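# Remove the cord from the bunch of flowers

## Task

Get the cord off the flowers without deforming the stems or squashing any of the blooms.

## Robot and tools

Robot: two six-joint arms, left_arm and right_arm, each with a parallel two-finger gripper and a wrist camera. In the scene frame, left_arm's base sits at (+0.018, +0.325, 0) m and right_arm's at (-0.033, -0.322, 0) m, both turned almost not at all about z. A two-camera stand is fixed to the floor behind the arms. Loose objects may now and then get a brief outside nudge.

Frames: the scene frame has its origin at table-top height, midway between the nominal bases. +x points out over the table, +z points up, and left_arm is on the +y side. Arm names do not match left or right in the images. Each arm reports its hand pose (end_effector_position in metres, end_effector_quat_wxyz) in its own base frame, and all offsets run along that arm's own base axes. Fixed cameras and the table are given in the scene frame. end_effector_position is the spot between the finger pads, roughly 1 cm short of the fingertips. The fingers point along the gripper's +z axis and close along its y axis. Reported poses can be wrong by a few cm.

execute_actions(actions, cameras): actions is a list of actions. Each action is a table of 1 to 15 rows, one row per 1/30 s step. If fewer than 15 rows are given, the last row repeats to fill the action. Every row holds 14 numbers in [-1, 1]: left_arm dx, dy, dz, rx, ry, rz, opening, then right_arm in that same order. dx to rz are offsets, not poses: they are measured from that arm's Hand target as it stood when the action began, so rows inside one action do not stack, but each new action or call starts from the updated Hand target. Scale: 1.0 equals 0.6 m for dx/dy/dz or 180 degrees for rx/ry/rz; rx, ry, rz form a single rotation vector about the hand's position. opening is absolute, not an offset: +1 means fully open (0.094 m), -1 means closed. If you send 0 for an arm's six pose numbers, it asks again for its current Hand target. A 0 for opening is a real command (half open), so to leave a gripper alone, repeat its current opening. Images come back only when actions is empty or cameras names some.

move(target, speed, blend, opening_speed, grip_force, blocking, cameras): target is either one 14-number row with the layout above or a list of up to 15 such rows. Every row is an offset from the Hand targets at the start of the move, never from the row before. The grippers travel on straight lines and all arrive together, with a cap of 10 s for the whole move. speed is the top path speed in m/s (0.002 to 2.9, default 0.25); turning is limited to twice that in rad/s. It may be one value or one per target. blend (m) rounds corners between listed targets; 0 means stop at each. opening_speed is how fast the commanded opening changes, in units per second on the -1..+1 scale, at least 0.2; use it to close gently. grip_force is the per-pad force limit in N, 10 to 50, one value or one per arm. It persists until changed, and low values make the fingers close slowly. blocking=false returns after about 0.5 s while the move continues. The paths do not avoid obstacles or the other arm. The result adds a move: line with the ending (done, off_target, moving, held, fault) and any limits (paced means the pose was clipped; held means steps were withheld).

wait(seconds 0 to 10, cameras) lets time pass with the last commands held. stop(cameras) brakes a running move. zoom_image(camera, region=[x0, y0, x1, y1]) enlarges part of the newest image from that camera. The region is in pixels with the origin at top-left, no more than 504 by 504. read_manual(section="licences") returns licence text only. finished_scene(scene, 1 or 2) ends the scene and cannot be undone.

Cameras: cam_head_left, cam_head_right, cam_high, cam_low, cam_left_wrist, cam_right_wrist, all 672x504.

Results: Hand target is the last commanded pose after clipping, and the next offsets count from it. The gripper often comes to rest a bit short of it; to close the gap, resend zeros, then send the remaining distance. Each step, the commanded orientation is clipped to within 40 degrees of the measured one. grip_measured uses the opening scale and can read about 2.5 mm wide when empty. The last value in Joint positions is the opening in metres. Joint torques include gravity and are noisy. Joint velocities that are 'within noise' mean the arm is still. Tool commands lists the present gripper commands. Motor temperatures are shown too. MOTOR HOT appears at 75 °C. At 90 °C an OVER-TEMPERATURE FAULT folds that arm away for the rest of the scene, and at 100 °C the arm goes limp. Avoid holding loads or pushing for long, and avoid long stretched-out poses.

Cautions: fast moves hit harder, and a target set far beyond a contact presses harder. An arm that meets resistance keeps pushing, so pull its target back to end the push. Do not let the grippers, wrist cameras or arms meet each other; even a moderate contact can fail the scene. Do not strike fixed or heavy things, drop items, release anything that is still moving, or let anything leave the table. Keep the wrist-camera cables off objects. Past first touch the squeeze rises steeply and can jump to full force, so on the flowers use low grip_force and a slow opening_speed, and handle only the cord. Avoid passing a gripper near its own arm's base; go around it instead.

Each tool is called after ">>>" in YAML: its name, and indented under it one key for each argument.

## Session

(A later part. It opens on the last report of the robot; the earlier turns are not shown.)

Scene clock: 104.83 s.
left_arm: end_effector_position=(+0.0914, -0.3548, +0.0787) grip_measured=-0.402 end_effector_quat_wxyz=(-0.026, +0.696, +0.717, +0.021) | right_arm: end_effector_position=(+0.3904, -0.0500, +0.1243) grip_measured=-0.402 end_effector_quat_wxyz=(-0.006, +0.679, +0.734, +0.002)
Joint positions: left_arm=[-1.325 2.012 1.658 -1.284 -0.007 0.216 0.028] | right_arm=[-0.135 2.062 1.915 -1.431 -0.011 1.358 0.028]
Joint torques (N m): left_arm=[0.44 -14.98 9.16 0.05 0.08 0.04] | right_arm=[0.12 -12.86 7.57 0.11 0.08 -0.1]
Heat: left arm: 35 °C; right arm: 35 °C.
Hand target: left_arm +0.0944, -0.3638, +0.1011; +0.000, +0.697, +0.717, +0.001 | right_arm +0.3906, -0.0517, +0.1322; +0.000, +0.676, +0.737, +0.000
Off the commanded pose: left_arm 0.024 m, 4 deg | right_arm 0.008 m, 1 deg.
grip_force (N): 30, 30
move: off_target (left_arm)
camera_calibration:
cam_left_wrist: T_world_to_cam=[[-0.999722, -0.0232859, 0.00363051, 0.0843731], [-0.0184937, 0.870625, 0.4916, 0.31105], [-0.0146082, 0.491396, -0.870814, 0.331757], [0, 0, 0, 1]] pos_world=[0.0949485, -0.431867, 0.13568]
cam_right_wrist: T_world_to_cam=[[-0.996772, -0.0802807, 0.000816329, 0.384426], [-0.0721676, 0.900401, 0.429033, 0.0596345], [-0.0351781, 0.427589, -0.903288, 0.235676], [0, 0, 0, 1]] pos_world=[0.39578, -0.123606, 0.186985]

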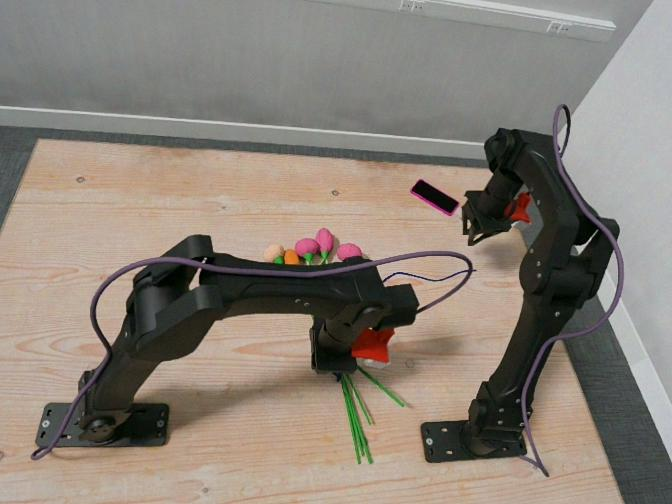

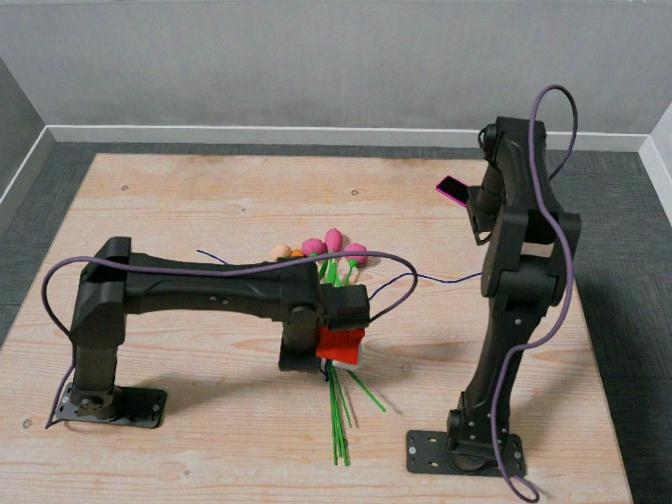

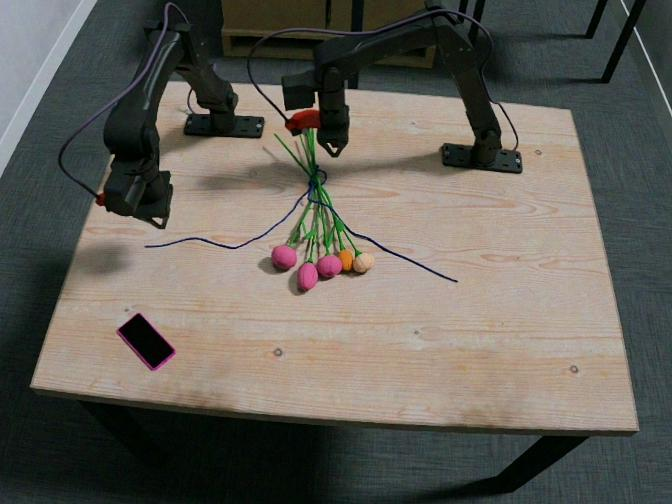

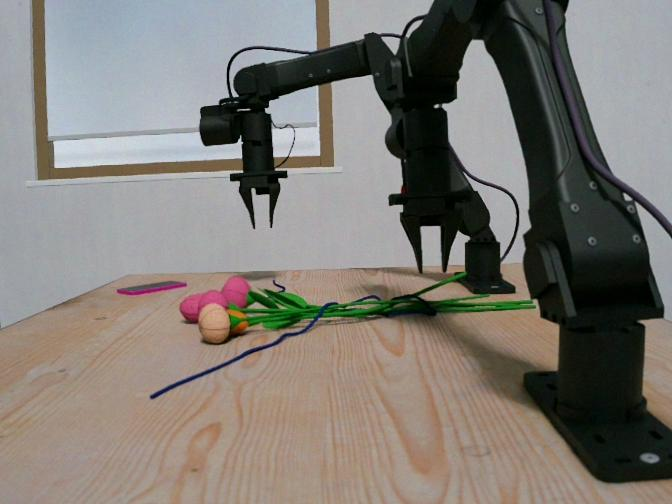

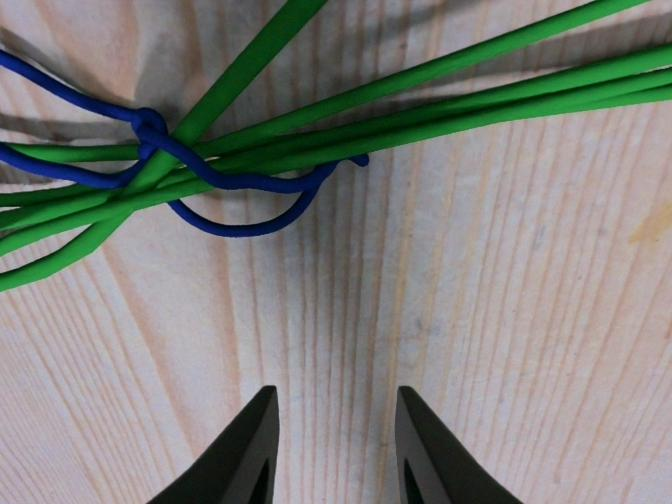

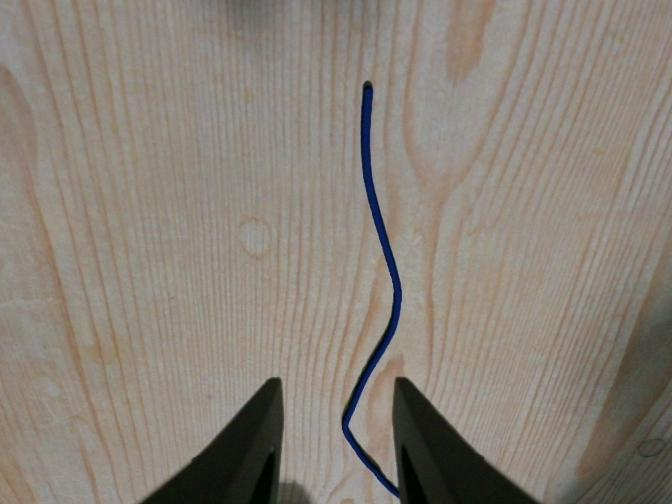

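>>> move:
  target:
    - [-0.03,-0.05,0.09,0,0,0.25,0.4,0,0.0,0.0,0,0,0,-0.4]
    - [-0.117,-0.121,0.05,0,0,0.567,0.95,0,0.0,0.0,0,0,0,-0.4]
  speed: 0.2
  blend: [0.02,0]
  opening_speed: 2
  cameras: ["all"]

Scene clock: 111.57 s.
left_arm: end_effector_position=(+0.0252, -0.4333, +0.1285) grip_measured=+0.948 end_effector_quat_wxyz=(-0.003, -0.116, +0.993, +0.000) | right_arm: end_effector_position=(+0.3904, -0.0500, +0.1243) grip_measured=-0.402 end_effector_quat_wxyz=(-0.006, +0.679, +0.734, +0.002)
Joint positions: left_arm=[-1.513 2.264 2.254 -1.561 0.006 -1.746 0.092] | right_arm=[-0.135 2.062 1.915 -1.431 -0.011 1.358 0.028]
Joint torques (N m): left_arm=[-0.28 -11.73 8.85 0.11 -0.02 -0.11] | right_arm=[0.16 -12.9 7.5 0.11 0.08 -0.08]
Heat: left arm: 35 °C; right arm: 35 °C.
Hand target: left_arm +0.0242, -0.4364, +0.1310; -0.001, -0.119, +0.993, +0.001 | right_arm +0.3906, -0.0517, +0.1322; +0.000, +0.676, +0.737, +0.000
Off the commanded pose: left_arm 0.004 m, 0 deg | right_arm 0.008 m, 1 deg.
joint sent to its limit (left arm) — joint 4 (wrist pitch), lower limit. The joint targets still meet the commanded pose.
grip_force (N): 30, 30
move: done
camera_calibration:
cam_left_wrist: T_world_to_cam=[[0.225073, -0.974326, -0.00553285, -0.425608], [-0.875619, -0.204756, 0.437454, -0.0838101], [-0.427356, -0.0936144, -0.899224, 0.173249], [0, 0, 0, 1]] pos_world=[0.0964462, -0.415623, 0.190098]
cam_right_wrist: T_world_to_cam=[[-0.996772, -0.0802807, 0.000816329, 0.384426], [-0.0721676, 0.900401, 0.429033, 0.0596345], [-0.0351781, 0.427589, -0.903288, 0.235676], [0, 0, 0, 1]] pos_world=[0.39578, -0.123606, 0.186985]

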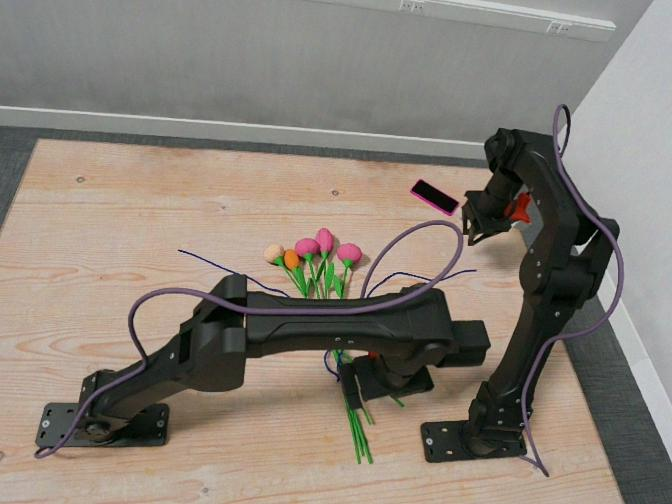

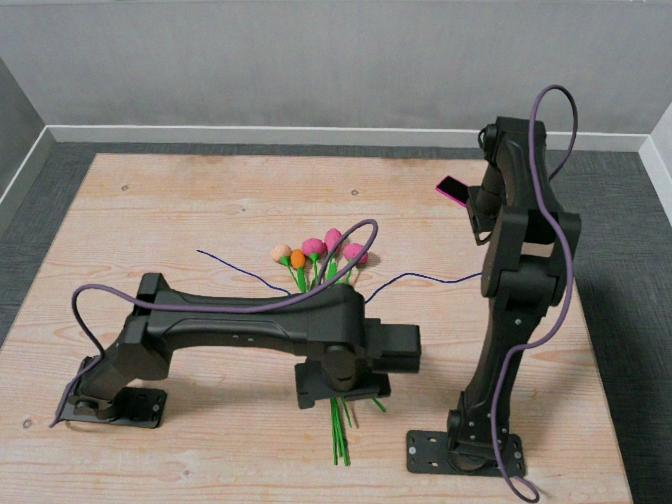

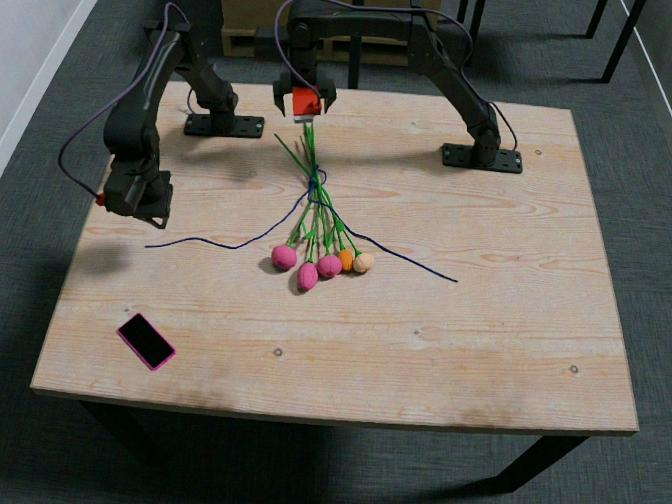

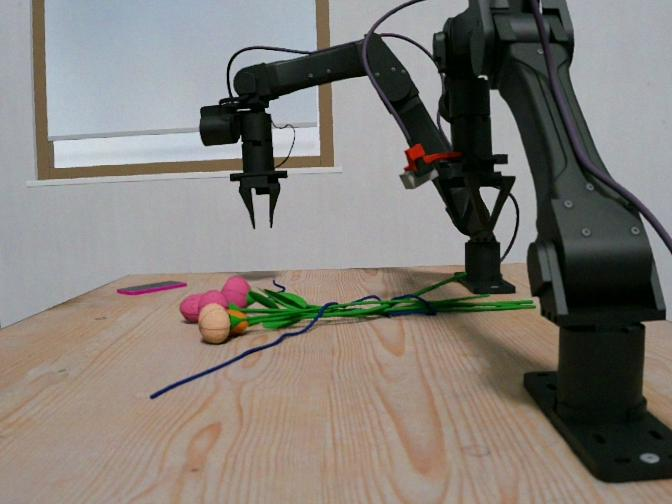

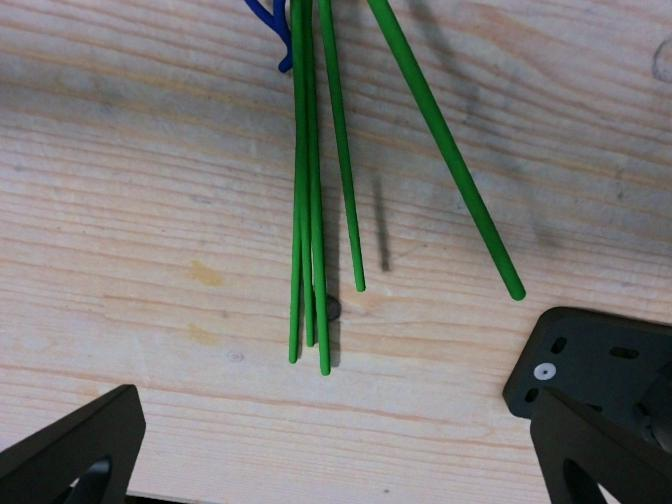

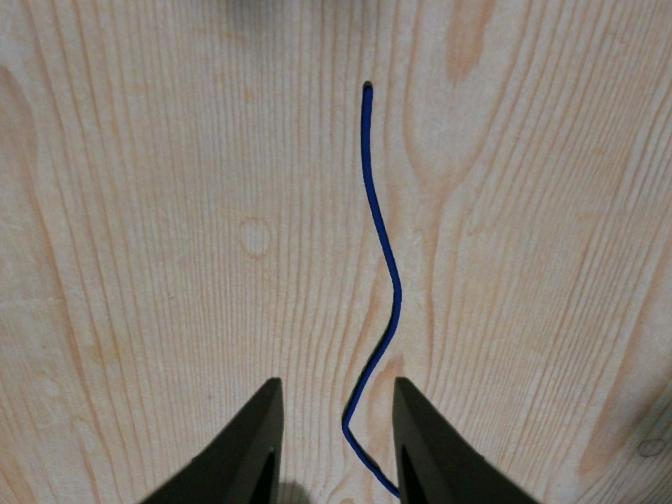

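>>> move:
  target:
    - [0.0713,-0.002,-0.02,0,0,0,0.95,0,0.0,0.0,0,0,0,-0.4]
    - [0.0713,-0.002,-0.155,0,0,0,0.95,0,0.0,0.0,0,0,0,-0.4]
  speed: 0.15
  blend: [0.02,0]
  cameras: ["cam_left_wrist","cam_low"]

Scene clock: 113.63 s.
left_arm: end_effector_position=(+0.0683, -0.4389, +0.0442) grip_measured=+0.948 end_effector_quat_wxyz=(-0.004, -0.124, +0.992, -0.005) | right_arm: end_effector_position=(+0.3904, -0.0500, +0.1243) grip_measured=-0.402 end_effector_quat_wxyz=(-0.006, +0.679, +0.734, +0.002)
Joint positions: left_arm=[-1.415 2.276 1.936 -1.222 0.008 -1.664 0.092] | right_arm=[-0.135 2.062 1.915 -1.431 -0.011 1.358 0.028]
Joint torques (N m): left_arm=[-0.42 -12.82 5.49 0.44 -0.06 0.03] | right_arm=[0.13 -12.81 7.49 0.12 0.09 -0.09]
Heat: left arm: 35 °C; right arm: 35 °C.
Hand target: left_arm +0.0671, -0.4377, +0.0381; -0.001, -0.119, +0.993, +0.000 | right_arm +0.3906, -0.0517, +0.1322; +0.000, +0.676, +0.737, +0.000
Off the commanded pose: left_arm 0.006 m, 1 deg | right_arm 0.008 m, 1 deg.
grip_force (N): 30, 30
move: done
camera_calibration:
cam_left_wrist: T_world_to_cam=[[0.240208, -0.970712, 0.00428159, -0.441075], [-0.871998, -0.213839, 0.440332, -0.0146479], [-0.42652, -0.109505, -0.897825, 0.108204], [0, 0, 0, 1]] pos_world=[0.139328, -0.419441, 0.105487]
Images, in order (width x height): cam_low 672x504, cam_left_wrist 672x504.

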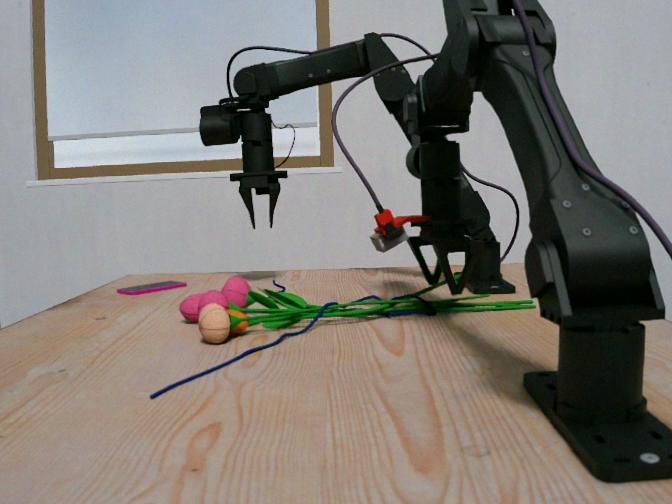

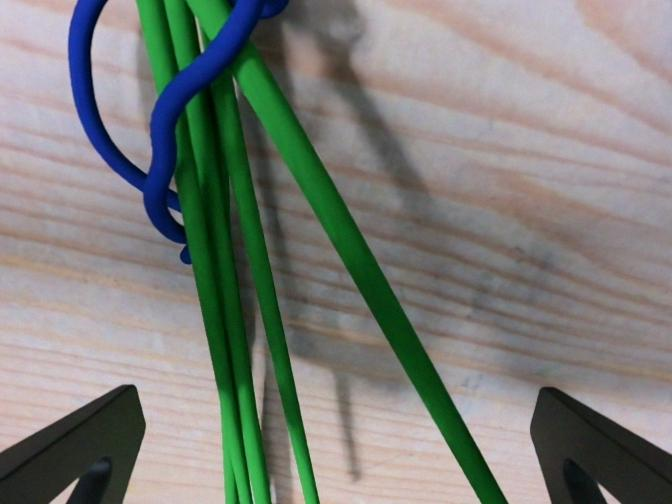

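>>> move:
  target:
    - [0,0,-0.045,0,0,0,0.95,0,0.0,0.0,0,0,0,-0.4]
    - [0,0,-0.045,0,0,0,0.0,0,0.0,0.0,0,0,0,-0.4]
    - [0,0,-0.045,0,0,0,-0.45,0,0.0,0.0,0,0,0,-0.4]
  speed: 0.08
  opening_speed: 0.6
  grip_force: [15, 30]
  cameras: ["cam_left_wrist","cam_low","cam_high"]

Scene clock: 123.40 s.
left_arm: end_effector_position=(+0.0684, -0.4401, +0.0194) grip_measured=-0.448 end_effector_quat_wxyz=(-0.004, -0.124, +0.992, -0.008) | right_arm: end_effector_position=(+0.3904, -0.0500, +0.1243) grip_measured=-0.402 end_effector_quat_wxyz=(-0.006, +0.679, +0.734, +0.002)
Joint positions: left_arm=[-1.415 2.291 1.862 -1.127 0.008 -1.664 0.026] | right_arm=[-0.135 2.062 1.915 -1.431 -0.011 1.358 0.028]
Joint torques (N m): left_arm=[-0.61 -12.41 5.22 0.41 -0.03 0.04] | right_arm=[0.18 -12.74 7.62 0.1 0.06 -0.08]
Heat: left arm: 35 °C; right arm: 35 °C.
Hand target: left_arm +0.0671, -0.4376, +0.0111; -0.001, -0.119, +0.993, +0.001 | right_arm +0.3906, -0.0517, +0.1322; +0.000, +0.676, +0.737, +0.000
Off the commanded pose: left_arm 0.009 m, 1 deg | right_arm 0.008 m, 1 deg.
grip_force (N): 15, 30
move: done
camera_calibration:
cam_left_wrist: T_world_to_cam=[[0.239884, -0.970747, 0.0102771, -0.442329], [-0.872332, -0.210894, 0.441091, -0.00256401], [-0.42602, -0.114775, -0.897404, 0.0834673], [0, 0, 0, 1]] pos_world=[0.13943, -0.42035, 0.0805806]
Images, in order (width x height): cam_high 672x504, cam_low 672x504, cam_left_wrist 672x504.

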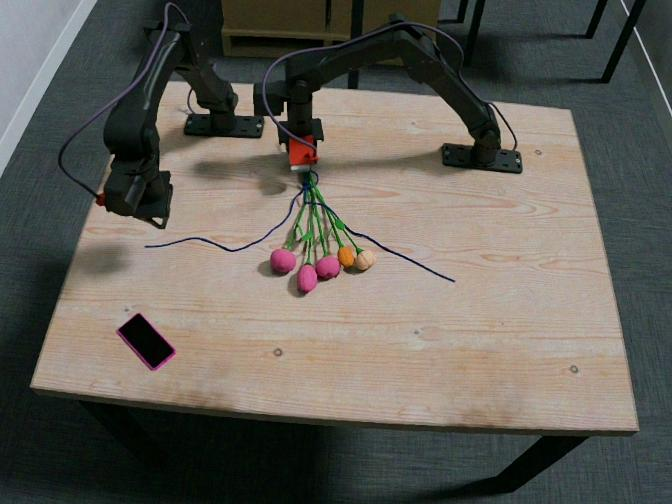

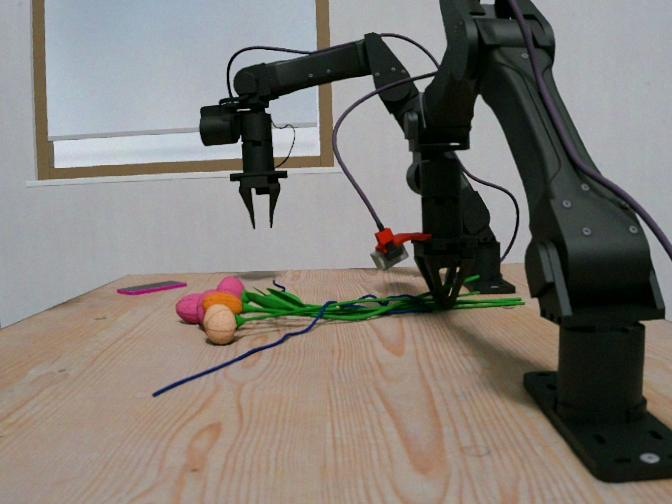

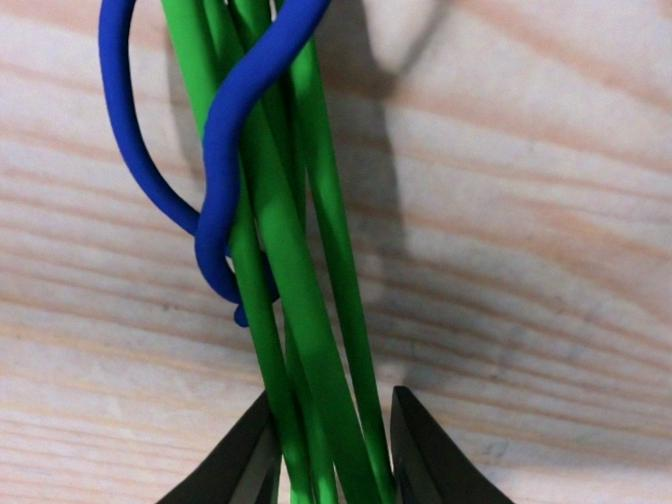

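>>> move:
  target:
    - [0,0,0.0,0,0,0,-0.62,0,0.0,0.0,0,0,0,-0.4]
    - [0,0,0.0,0,0,0,0.0,0,0.0,0.0,0,0,0,-0.4]
    - [0.0,0.005,0.13,0,0,0,0.0,0,0.0,0.0,0,0,0,-0.4]
  speed: 0.12
  opening_speed: 0.6
  cameras: ["cam_left_wrist","cam_high"]

>>> zoom_image:
  camera: "cam_left_wrist"
  region: [200, 0, 440, 180]

Scene clock: 128.43 s.
left_arm: end_effector_position=(+0.0668, -0.4296, +0.0675) grip_measured=-0.002 end_effector_quat_wxyz=(-0.005, -0.123, +0.992, +0.022) | right_arm: end_effector_position=(+0.3904, -0.0500, +0.1243) grip_measured=-0.402 end_effector_quat_wxyz=(-0.006, +0.679, +0.734, +0.002)
Joint positions: left_arm=[-1.415 2.291 2.053 -1.378 0.008 -1.663 0.047] | right_arm=[-0.135 2.062 1.915 -1.431 -0.011 1.358 0.028]
Joint torques (N m): left_arm=[-0.34 -16.83 8.77 -0.08 -0.03 0] | right_arm=[0.18 -12.75 7.49 0.1 0.06 -0.08]
Heat: left arm: 36 °C; right arm: 35 °C.
Hand target: left_arm +0.0670, -0.4345, +0.0891; -0.001, -0.119, +0.993, +0.001 | right_arm +0.3906, -0.0517, +0.1322; +0.000, +0.676, +0.737, +0.000
Off the commanded pose: left_arm 0.022 m, 3 deg | right_arm 0.008 m, 1 deg.
grip_force (N): 15, 30
move: off_target (left_arm)
camera_calibration:
cam_left_wrist: T_world_to_cam=[[0.238548, -0.969858, -0.0496992, -0.427691], [-0.868517, -0.235959, 0.435893, -0.0336596], [-0.434481, -0.0608169, -0.898625, 0.151042], [0, 0, 0, 1]] pos_world=[0.138416, -0.413556, 0.129147]
Images, in order (width x height): cam_high 672x504, cam_left_wrist 672x504.

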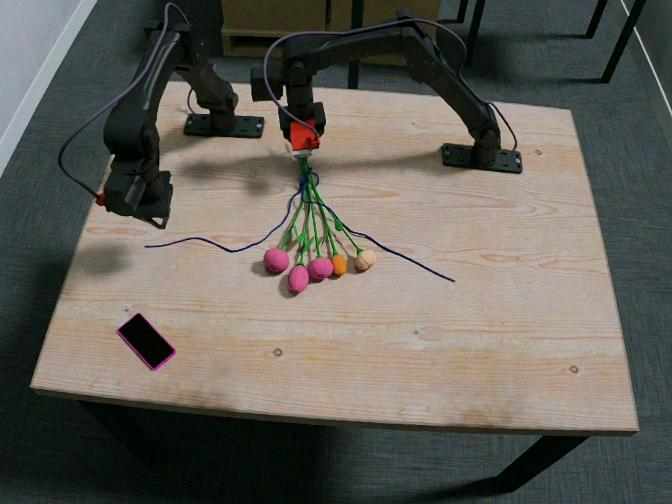

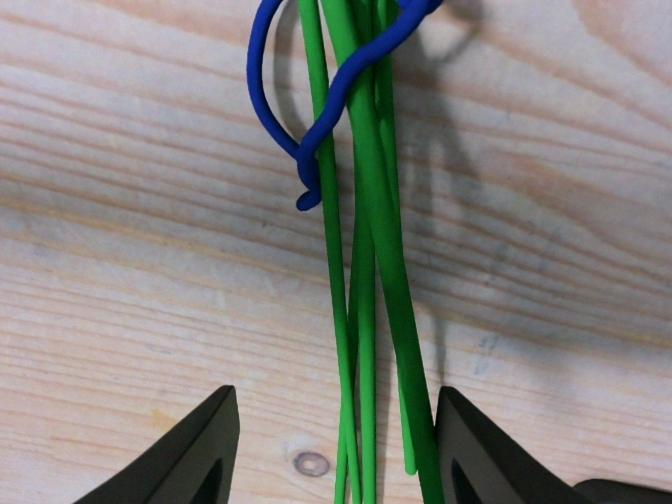

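Scaled by 2.100 from the camera's 672x504 image, which has a finer 960x720 frame.

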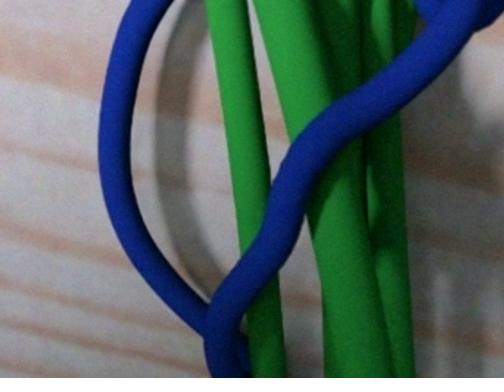

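>>> move:
  target:
    - [0.0967,0.075,-0.03,0,0,0,-0.6,0,0.0,0.0,0,0,0,-0.4]
    - [0.0967,0.075,-0.112,0,0,0,-0.6,0,0.0,0.0,0,0,0,-0.4]
  speed: 0.12
  blend: [0.02,0]
  grip_force: [30, 30]
  cameras: ["cam_left_wrist"]

Scene clock: 130.77 s.
left_arm: end_effector_position=(+0.1221, -0.3897, +0.0181) grip_measured=-0.598 end_effector_quat_wxyz=(-0.006, -0.120, +0.993, +0.009) | right_arm: end_effector_position=(+0.3904, -0.0500, +0.1243) grip_measured=-0.402 end_effector_quat_wxyz=(-0.006, +0.679, +0.734, +0.002)
Joint positions: left_arm=[-1.266 2.176 1.667 -1.081 0.009 -1.506 0.019] | right_arm=[-0.135 2.062 1.915 -1.431 -0.011 1.358 0.028]
Joint torques (N m): left_arm=[0.35 -14.28 5.22 0.41 -0.05 0.04] | right_arm=[0.17 -12.83 7.56 0.09 0.07 -0.09]
Heat: left arm: 36 °C; right arm: 35 °C.
Hand target: left_arm +0.1250, -0.3896, +0.0219; -0.001, -0.119, +0.993, +0.001 | right_arm +0.3906, -0.0517, +0.1322; +0.000, +0.676, +0.737, +0.000
Off the commanded pose: left_arm 0.005 m, 1 deg | right_arm 0.008 m, 1 deg.
grip_force (N): 30, 30
move: done
camera_calibration:
cam_left_wrist: T_world_to_cam=[[0.232384, -0.972363, -0.0225211, -0.405363], [-0.870214, -0.218202, 0.441718, 0.0523753], [-0.434425, -0.08305, -0.896871, 0.12441], [0, 0, 0, 1]] pos_world=[0.193824, -0.372399, 0.0793153]
Images, in order (width x height): cam_left_wrist 672x504.

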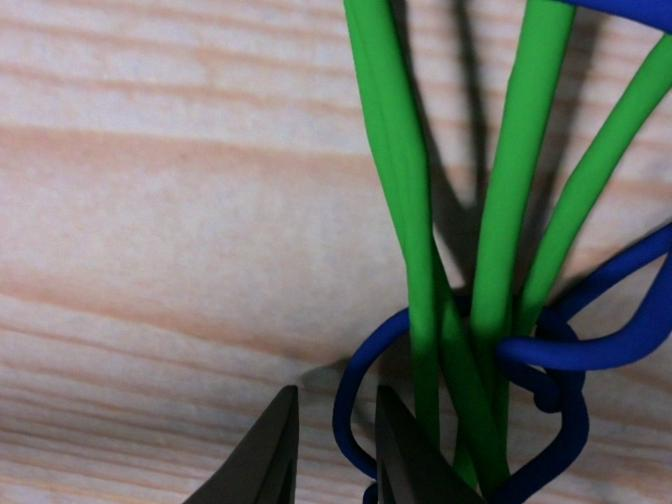

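>>> move:
  target:
    - [0.0,0.0,-0.006,0,0,0,-0.6,0,0.0,0.0,0,0,0,-0.4]
    - [0.0,0.0,-0.006,0,0,0,-1,0,0.0,0.0,0,0,0,-0.4]
    - [-0.01,0.04,0.02,0,0,0,-1,0,0.0,0.0,0,0,0,-0.4]
  speed: 0.06
  opening_speed: 1
  cameras: ["cam_left_wrist","cam_high"]

Scene clock: 133.63 s.
left_arm: end_effector_position=(+0.1163, -0.3692, +0.0220) grip_measured=-0.918 end_effector_quat_wxyz=(-0.006, -0.119, +0.993, +0.010) | right_arm: end_effector_position=(+0.3904, -0.0500, +0.1243) grip_measured=-0.402 end_effector_quat_wxyz=(-0.006, +0.679, +0.734, +0.002)
Joint positions: left_arm=[-1.264 2.093 1.551 -1.05 0.009 -1.502 0.004] | right_arm=[-0.135 2.062 1.915 -1.431 -0.011 1.358 0.028]
Joint torques (N m): left_arm=[0.61 -15.77 5.03 0.19 -0.07 0.01] | right_arm=[0.14 -12.81 7.56 0.09 0.06 -0.07]
Heat: left arm: 36 °C; right arm: 35 °C.
Hand target: left_arm +0.1190, -0.3656, +0.0338; -0.001, -0.119, +0.993, +0.001 | right_arm +0.3906, -0.0517, +0.1322; +0.000, +0.676, +0.737, +0.000
Off the commanded pose: left_arm 0.013 m, 1 deg | right_arm 0.008 m, 1 deg.
grip_force (N): 30, 30
move: off_target (left_arm)
camera_calibration:
cam_left_wrist: T_world_to_cam=[[0.229753, -0.972933, -0.0248059, -0.3838], [-0.870471, -0.216824, 0.441891, 0.0505779], [-0.435309, -0.0799328, -0.896726, 0.128231], [0, 0, 0, 1]] pos_world=[0.188026, -0.352195, 0.0831178]
Images, in order (width x height): cam_high 672x504, cam_left_wrist 672x504.

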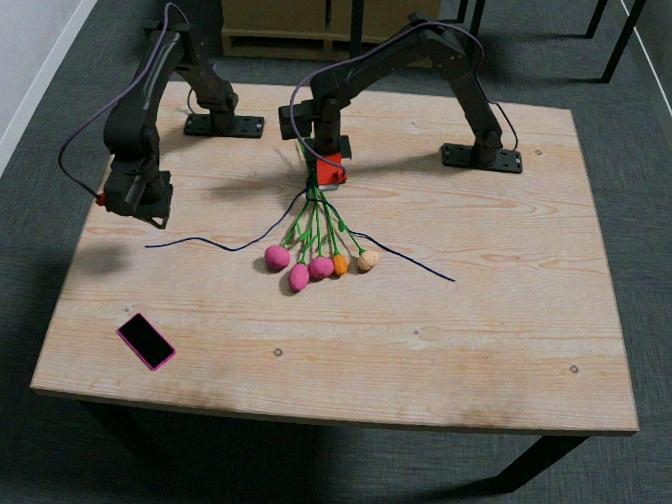

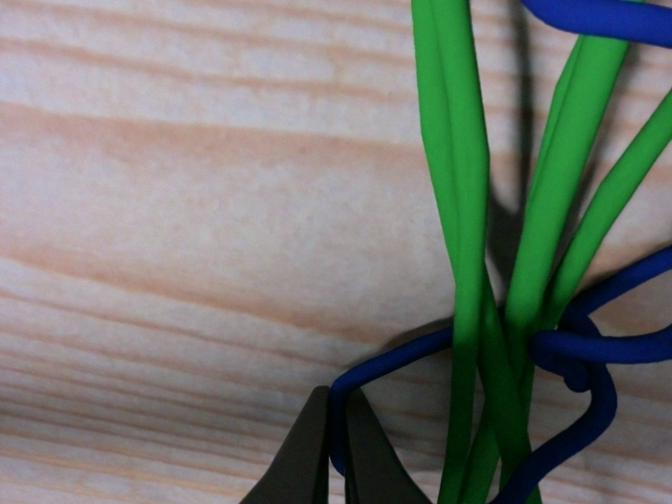

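>>> move:
  target:
    - [-0.03,0.06,0.0,0,0,0,-1,0,0.0,0.0,0,0,0,-0.4]
    - [-0.03,0.06,-0.02,0,0,0,-1,0,0.0,0.0,0,0,0,-0.4]
    - [-0.03,0.06,-0.02,0,0,0,-0.5,0,0.0,0.0,0,0,0,-0.4]
    - [-0.06,0.06,0.13,0,0,0,-0.5,0,0.0,0.0,0,0,0,-0.4]
  speed: 0.06
  opening_speed: 1
  cameras: ["cam_left_wrist","cam_high"]

Scene clock: 138.90 s.
left_arm: end_effector_position=(+0.0820, -0.3231, +0.0920) grip_measured=-0.502 end_effector_quat_wxyz=(-0.008, -0.117, +0.993, +0.026) | right_arm: end_effector_position=(+0.3904, -0.0500, +0.1243) grip_measured=-0.402 end_effector_quat_wxyz=(-0.006, +0.679, +0.734, +0.002)
Joint positions: left_arm=[-1.32 1.866 1.51 -1.27 0.009 -1.555 0.023] | right_arm=[-0.135 2.062 1.915 -1.431 -0.011 1.358 0.028]
Joint torques (N m): left_arm=[-0.57 -13.38 8.88 -0.05 -0.05 -0.14] | right_arm=[0.13 -12.81 7.62 0.09 0.08 -0.08]
Heat: left arm: 36 °C; right arm: 35 °C.
Hand target: left_arm +0.0830, -0.3297, +0.1118; -0.001, -0.119, +0.993, +0.001 | right_arm +0.3906, -0.0517, +0.1322; +0.000, +0.676, +0.737, +0.000
Off the commanded pose: left_arm 0.021 m, 3 deg | right_arm 0.008 m, 1 deg.
grip_force (N): 30, 30
move: off_target (left_arm)
camera_calibration:
cam_left_wrist: T_world_to_cam=[[0.226094, -0.972349, -0.0584687, -0.325851], [-0.867997, -0.228345, 0.440952, -0.00401798], [-0.442111, -0.0489461, -0.895624, 0.190298], [0, 0, 0, 1]] pos_world=[0.154318, -0.308444, 0.153156]
Images, in order (width x height): cam_high 672x504, cam_left_wrist 672x504.

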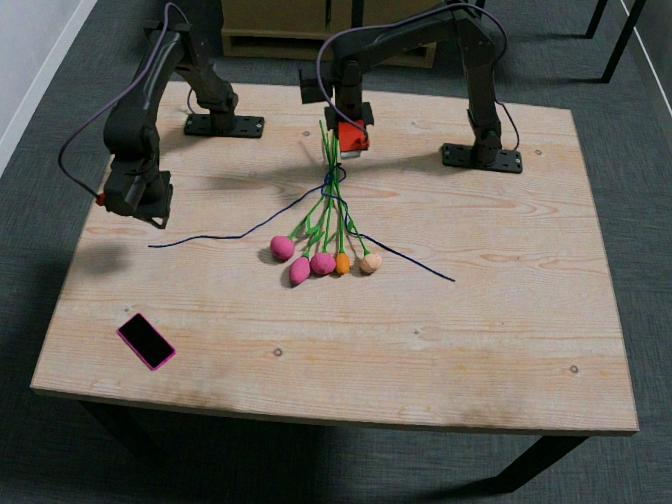

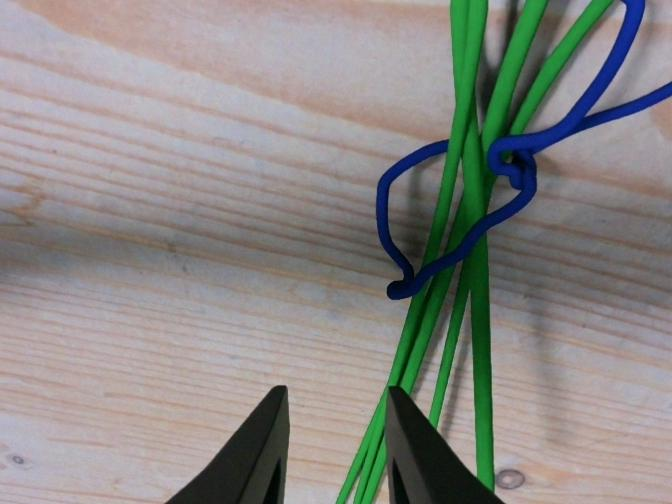

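>>> move:
  target:
    - [-0.008,-0.019,-0.02,0,0,-0.5,-0.55,0,0.0,0.0,0,0,0,-0.4]
    - [-0.008,-0.019,-0.115,0,0,-0.5,-0.55,0,0.0,0.0,0,0,0,-0.4]
  speed: 0.12
  blend: [0.01,0]
  cameras: ["cam_left_wrist"]

Scene clock: 147.83 s.
left_arm: end_effector_position=(+0.0786, -0.3393, +0.0463) grip_measured=-0.548 end_effector_quat_wxyz=(-0.004, +0.613, +0.790, +0.001) | right_arm: end_effector_position=(+0.3904, -0.0500, +0.1243) grip_measured=-0.402 end_effector_quat_wxyz=(-0.006, +0.679, +0.734, +0.002)
Joint positions: left_arm=[-1.344 1.911 1.387 -1.054 0.004 -0.024 0.021] | right_arm=[-0.135 2.062 1.915 -1.431 -0.011 1.358 0.028]
Joint torques (N m): left_arm=[-0.27 -9.65 5.33 0.49 0 0.04] | right_arm=[0.1 -12.88 7.53 0.11 0.07 -0.08]
Heat: left arm: 35 °C; right arm: 35 °C.
Hand target: left_arm +0.0782, -0.3411, +0.0429; +0.000, +0.618, +0.786, +0.001 | right_arm +0.3906, -0.0517, +0.1322; +0.000, +0.676, +0.737, +0.000
Off the commanded pose: left_arm 0.004 m, 1 deg | right_arm 0.008 m, 1 deg.
grip_force (N): 30, 30
move: done
camera_calibration:
cam_left_wrist: T_world_to_cam=[[-0.970273, -0.242011, -0.0000481177, -0.00424418], [-0.217496, 0.871899, 0.438734, 0.331779], [-0.106137, 0.425702, -0.898617, 0.281939], [0, 0, 0, 1]] pos_world=[0.0979667, -0.410327, 0.107792]
Images, in order (width x height): cam_left_wrist 672x504.

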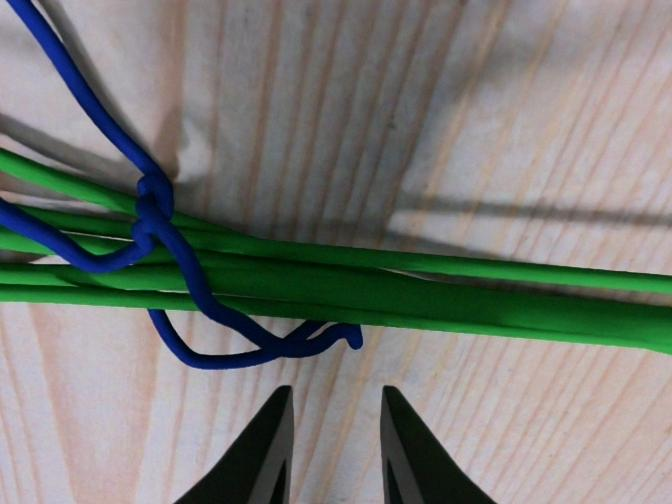

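>>> execute_actions:
  actions: []
  cameras: ["all"]

Scene clock: 149.70 s.
left_arm: end_effector_position=(+0.0787, -0.3394, +0.0463) grip_measured=-0.548 end_effector_quat_wxyz=(-0.004, +0.613, +0.790, +0.000) | right_arm: end_effector_position=(+0.3904, -0.0500, +0.1243) grip_measured=-0.402 end_effector_quat_wxyz=(-0.006, +0.679, +0.734, +0.002)
Joint positions: left_arm=[-1.344 1.911 1.387 -1.053 0.004 -0.024 0.021] | right_arm=[-0.135 2.062 1.915 -1.431 -0.011 1.358 0.028]
Joint velocities: within noise
Joint torques (N m): left_arm=[-0.27 -9.91 5.56 0.49 -0.09 0.06] | right_arm=[0.16 -12.9 7.57 0.08 0.07 -0.06]
Motor temperatures (°C): left_arm=[27 35 32 25 24 26 27] | right_arm=[24 35 33 26 26 24 27]
Heat: left arm: 35 °C; right arm: 35 °C.
Hand target: left_arm +0.0782, -0.3411, +0.0429; +0.000, +0.618, +0.786, +0.001 | right_arm +0.3906, -0.0517, +0.1322; +0.000, +0.676, +0.737, +0.000
Tool commands: left_gripper/opening=-0.55 right_gripper/opening=-0.4
Off the commanded pose: left_arm 0.004 m, 1 deg | right_arm 0.008 m, 1 deg.
grip_force (N): 30, 30
camera_calibration:
cam_left_wrist: T_world_to_cam=[[-0.970287, -0.241958, -0.0000491305, -0.00422106], [-0.217488, 0.872069, 0.438401, 0.331885], [-0.106032, 0.425385, -0.898779, 0.281816], [0, 0, 0, 1]] pos_world=[0.0979669, -0.410328, 0.107792]
cam_right_wrist: T_world_to_cam=[[-0.996772, -0.0802807, 0.000816329, 0.384426], [-0.0721676, 0.900401, 0.429033, 0.0596345], [-0.0351781, 0.427589, -0.903288, 0.235676], [0, 0, 0, 1]] pos_world=[0.39578, -0.123606, 0.186985]

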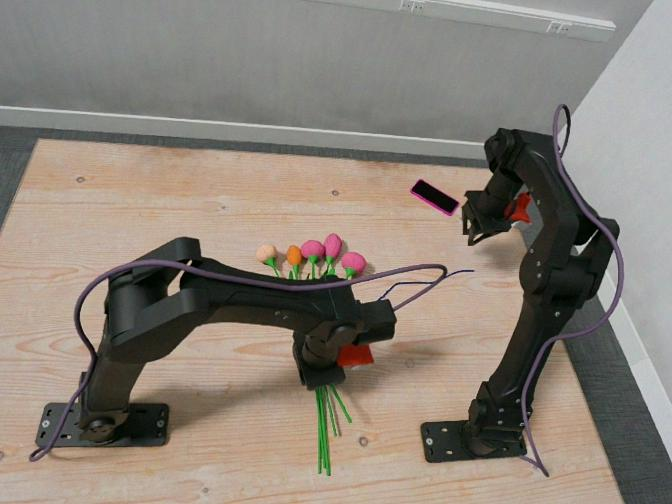

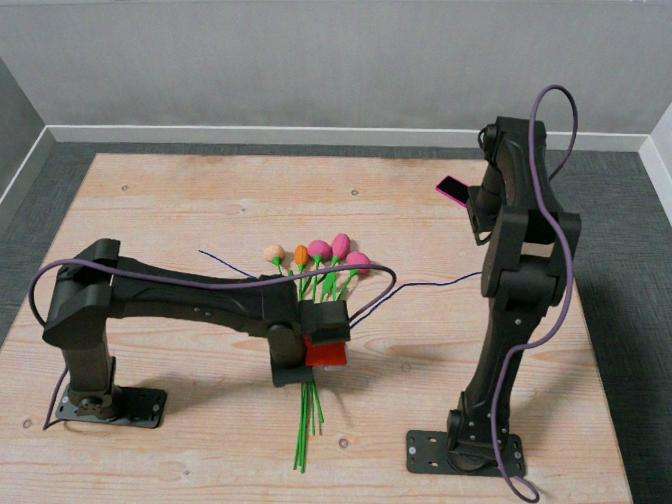

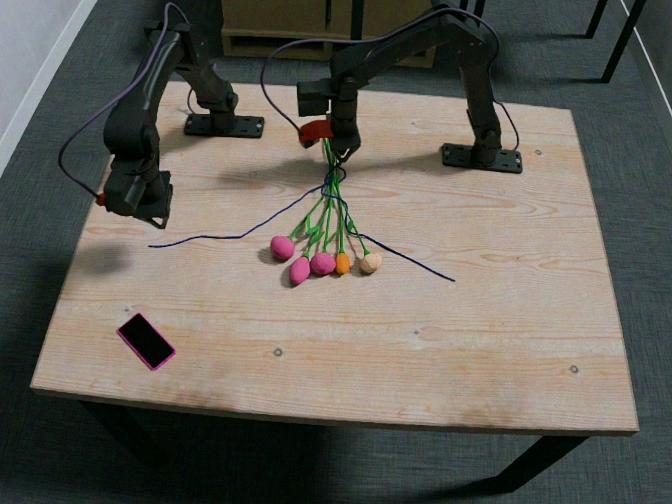

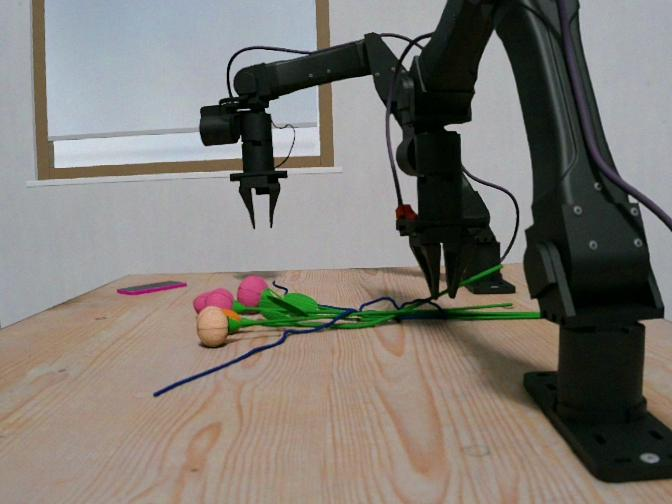

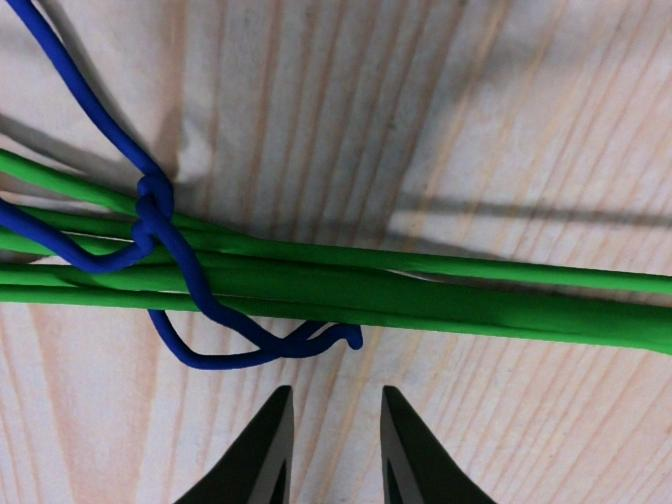

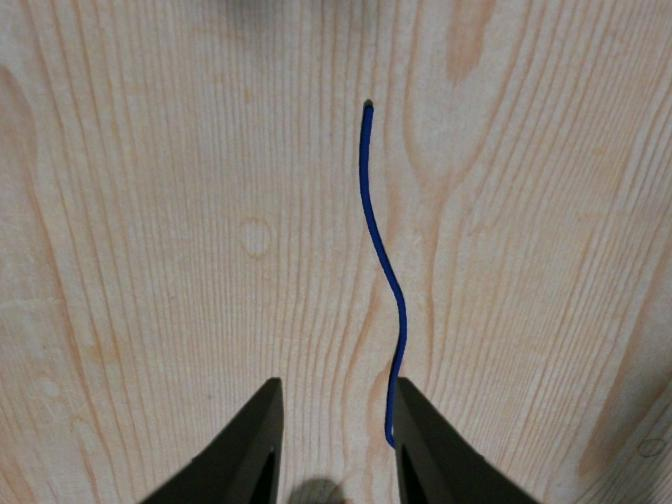

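>>> zoom_image:
  camera: "cam_left_wrist"
  region: [100, 150, 420, 400]

>>> zoom_image:
  camera: "cam_low"
  region: [280, 240, 560, 360]

Scaled by 1.575 from the camera's 672x504 image, which has a finer 960x720 frame.

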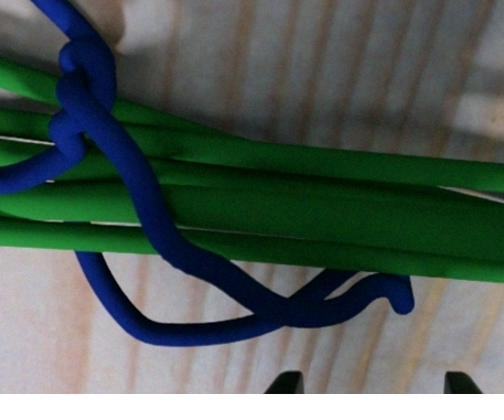

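Scaled by 1.800 from the camera's 672x504 image, which has a finer 960x720 frame.

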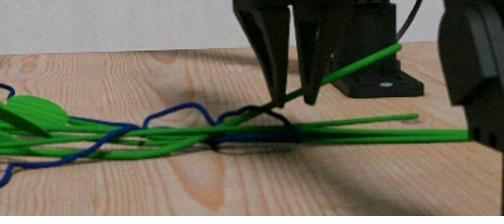

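>>> move:
  target: [0.061, 0.0385, 0.0535, 0, 0, 0.5, -0.65, 0, 0, 0, 0, 0, 0, -0.4]
  speed: 0.3
  cameras: ["cam_left_wrist"]

Scene clock: 155.67 s.
left_arm: end_effector_position=(+0.1104, -0.3131, +0.0570) grip_measured=-0.648 end_effector_quat_wxyz=(-0.009, -0.112, +0.993, +0.023) | right_arm: end_effector_position=(+0.3904, -0.0500, +0.1243) grip_measured=-0.402 end_effector_quat_wxyz=(-0.006, +0.679, +0.734, +0.002)
Joint positions: left_arm=[-1.231 1.879 1.387 -1.127 0.007 -1.455 0.017] | right_arm=[-0.135 2.062 1.915 -1.431 -0.011 1.358 0.028]
Joint torques (N m): left_arm=[0.32 -13.53 8.03 0.04 0 -0.06] | right_arm=[0.1 -12.74 7.57 0.11 0.1 -0.08]
Heat: left arm: 34 °C; right arm: 35 °C.
Hand target: left_arm +0.1148, -0.3179, +0.0750; -0.001, -0.119, +0.993, +0.001 | right_arm +0.3906, -0.0517, +0.1322; +0.000, +0.676, +0.737, +0.000
Off the commanded pose: left_arm 0.019 m, 3 deg | right_arm 0.008 m, 1 deg.
grip_force (N): 30, 30
move: off_target (left_arm)
camera_calibration:
cam_left_wrist: T_world_to_cam=[[0.216062, -0.975007, -0.0517607, -0.324608], [-0.869734, -0.216283, 0.443604, 0.0421833], [-0.443711, -0.0508276, -0.894727, 0.171518], [0, 0, 0, 1]] pos_world=[0.182928, -0.298654, 0.117947]
Images, in order (width x height): cam_left_wrist 672x504.

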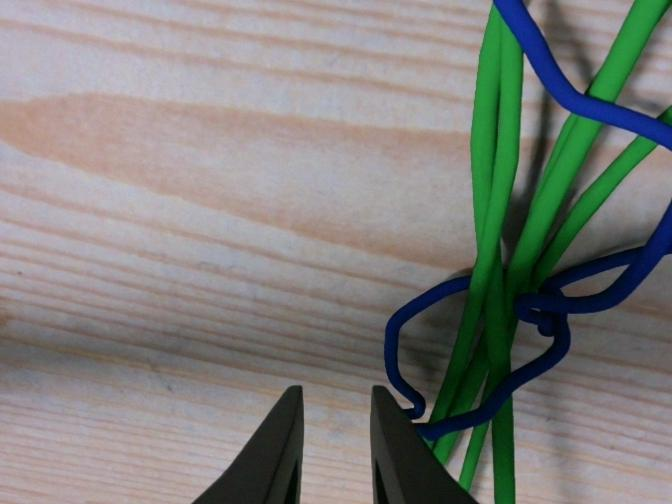

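>>> move:
  target: [-0.0133, -0.0216, -0.03, 0, 0, 0, -0.65, 0, 0, 0, 0, 0, 0, -0.4]
  speed: 0.15
  cameras: ["cam_left_wrist"]

Scene clock: 157.23 s.
left_arm: end_effector_position=(+0.1043, -0.3237, +0.0567) grip_measured=-0.648 end_effector_quat_wxyz=(-0.005, -0.116, +0.993, +0.007) | right_arm: end_effector_position=(+0.3904, -0.0500, +0.1243) grip_measured=-0.402 end_effector_quat_wxyz=(-0.006, +0.679, +0.734, +0.002)
Joint positions: left_arm=[-1.258 1.879 1.387 -1.095 0.008 -1.49 0.017] | right_arm=[-0.135 2.062 1.915 -1.431 -0.011 1.358 0.028]
Joint torques (N m): left_arm=[-0.2 -8.75 7.71 0.27 -0.03 -0.04] | right_arm=[0.13 -12.85 7.53 0.11 0.05 -0.05]
Heat: left arm: 34 °C; right arm: 35 °C.
Hand target: left_arm +0.1068, -0.3309, +0.0570; -0.001, -0.119, +0.993, +0.001 | right_arm +0.3906, -0.0517, +0.1322; +0.000, +0.676, +0.737, +0.000
Off the commanded pose: left_arm 0.008 m, 1 deg | right_arm 0.008 m, 1 deg.
grip_force (N): 30, 30
move: done
camera_calibration:
cam_left_wrist: T_world_to_cam=[[0.223521, -0.974498, -0.0197997, -0.336087], [-0.873065, -0.209204, 0.440445, 0.0375089], [-0.433355, -0.0811622, -0.897561, 0.157301], [0, 0, 0, 1]] pos_world=[0.176037, -0.306902, 0.118013]
Images, in order (width x height): cam_left_wrist 672x504.

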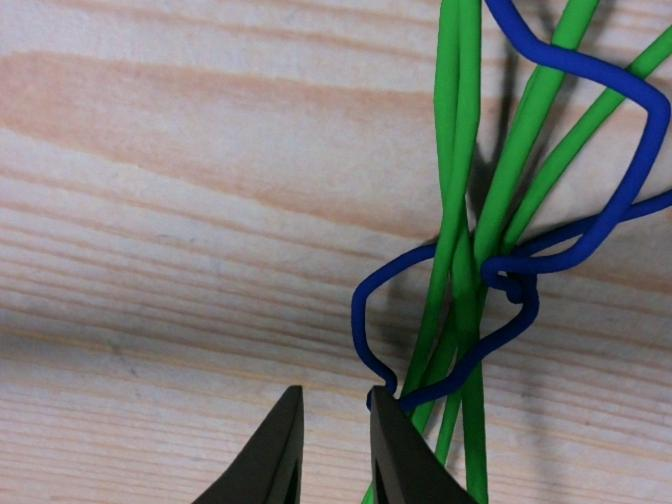

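>>> move:
  target: [0, -0.0055, -0.0683, 0, 0, 0, -0.65, 0, 0, 0, 0, 0, 0, -0.4]
  speed: 0.1
  cameras: ["cam_left_wrist"]

Scene clock: 158.53 s.
left_arm: end_effector_position=(+0.1076, -0.3338, +0.0206) grip_measured=-0.648 end_effector_quat_wxyz=(-0.004, -0.117, +0.993, +0.000) | right_arm: end_effector_position=(+0.3904, -0.0500, +0.1243) grip_measured=-0.402 end_effector_quat_wxyz=(-0.006, +0.679, +0.734, +0.002)
Joint positions: left_arm=[-1.258 1.946 1.328 -0.954 0.008 -1.493 0.017] | right_arm=[-0.135 2.062 1.915 -1.431 -0.011 1.358 0.028]
Joint torques (N m): left_arm=[-0.69 -9.5 5.23 0.51 -0.07 -0.11] | right_arm=[0.05 -12.77 7.62 0.08 0.06 -0.08]
Heat: left arm: 34 °C; right arm: 35 °C.
Hand target: left_arm +0.1068, -0.3342, +0.0160; -0.001, -0.119, +0.993, +0.001 | right_arm +0.3906, -0.0517, +0.1322; +0.000, +0.676, +0.737, +0.000
Off the commanded pose: left_arm 0.005 m, 0 deg | right_arm 0.008 m, 1 deg.
grip_force (N): 30, 30
move: done
camera_calibration:
cam_left_wrist: T_world_to_cam=[[0.226938, -0.973898, -0.00466596, -0.347928], [-0.874411, -0.20586, 0.439349, 0.055494], [-0.428841, -0.0956248, -0.898304, 0.120228], [0, 0, 0, 1]] pos_world=[0.179041, -0.315925, 0.0819967]
Images, in order (width x height): cam_left_wrist 672x504.

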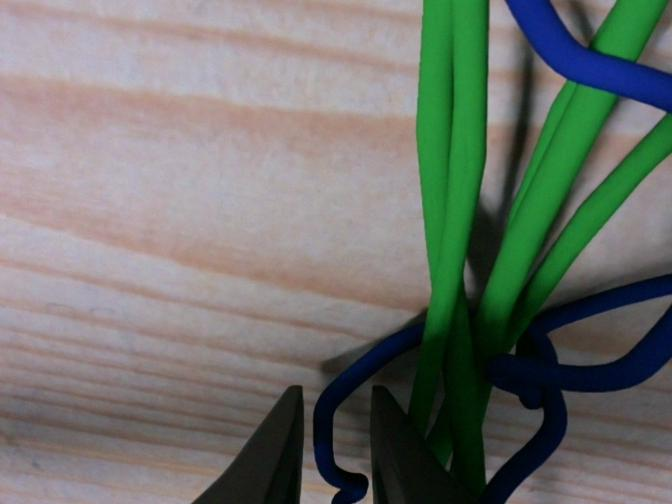

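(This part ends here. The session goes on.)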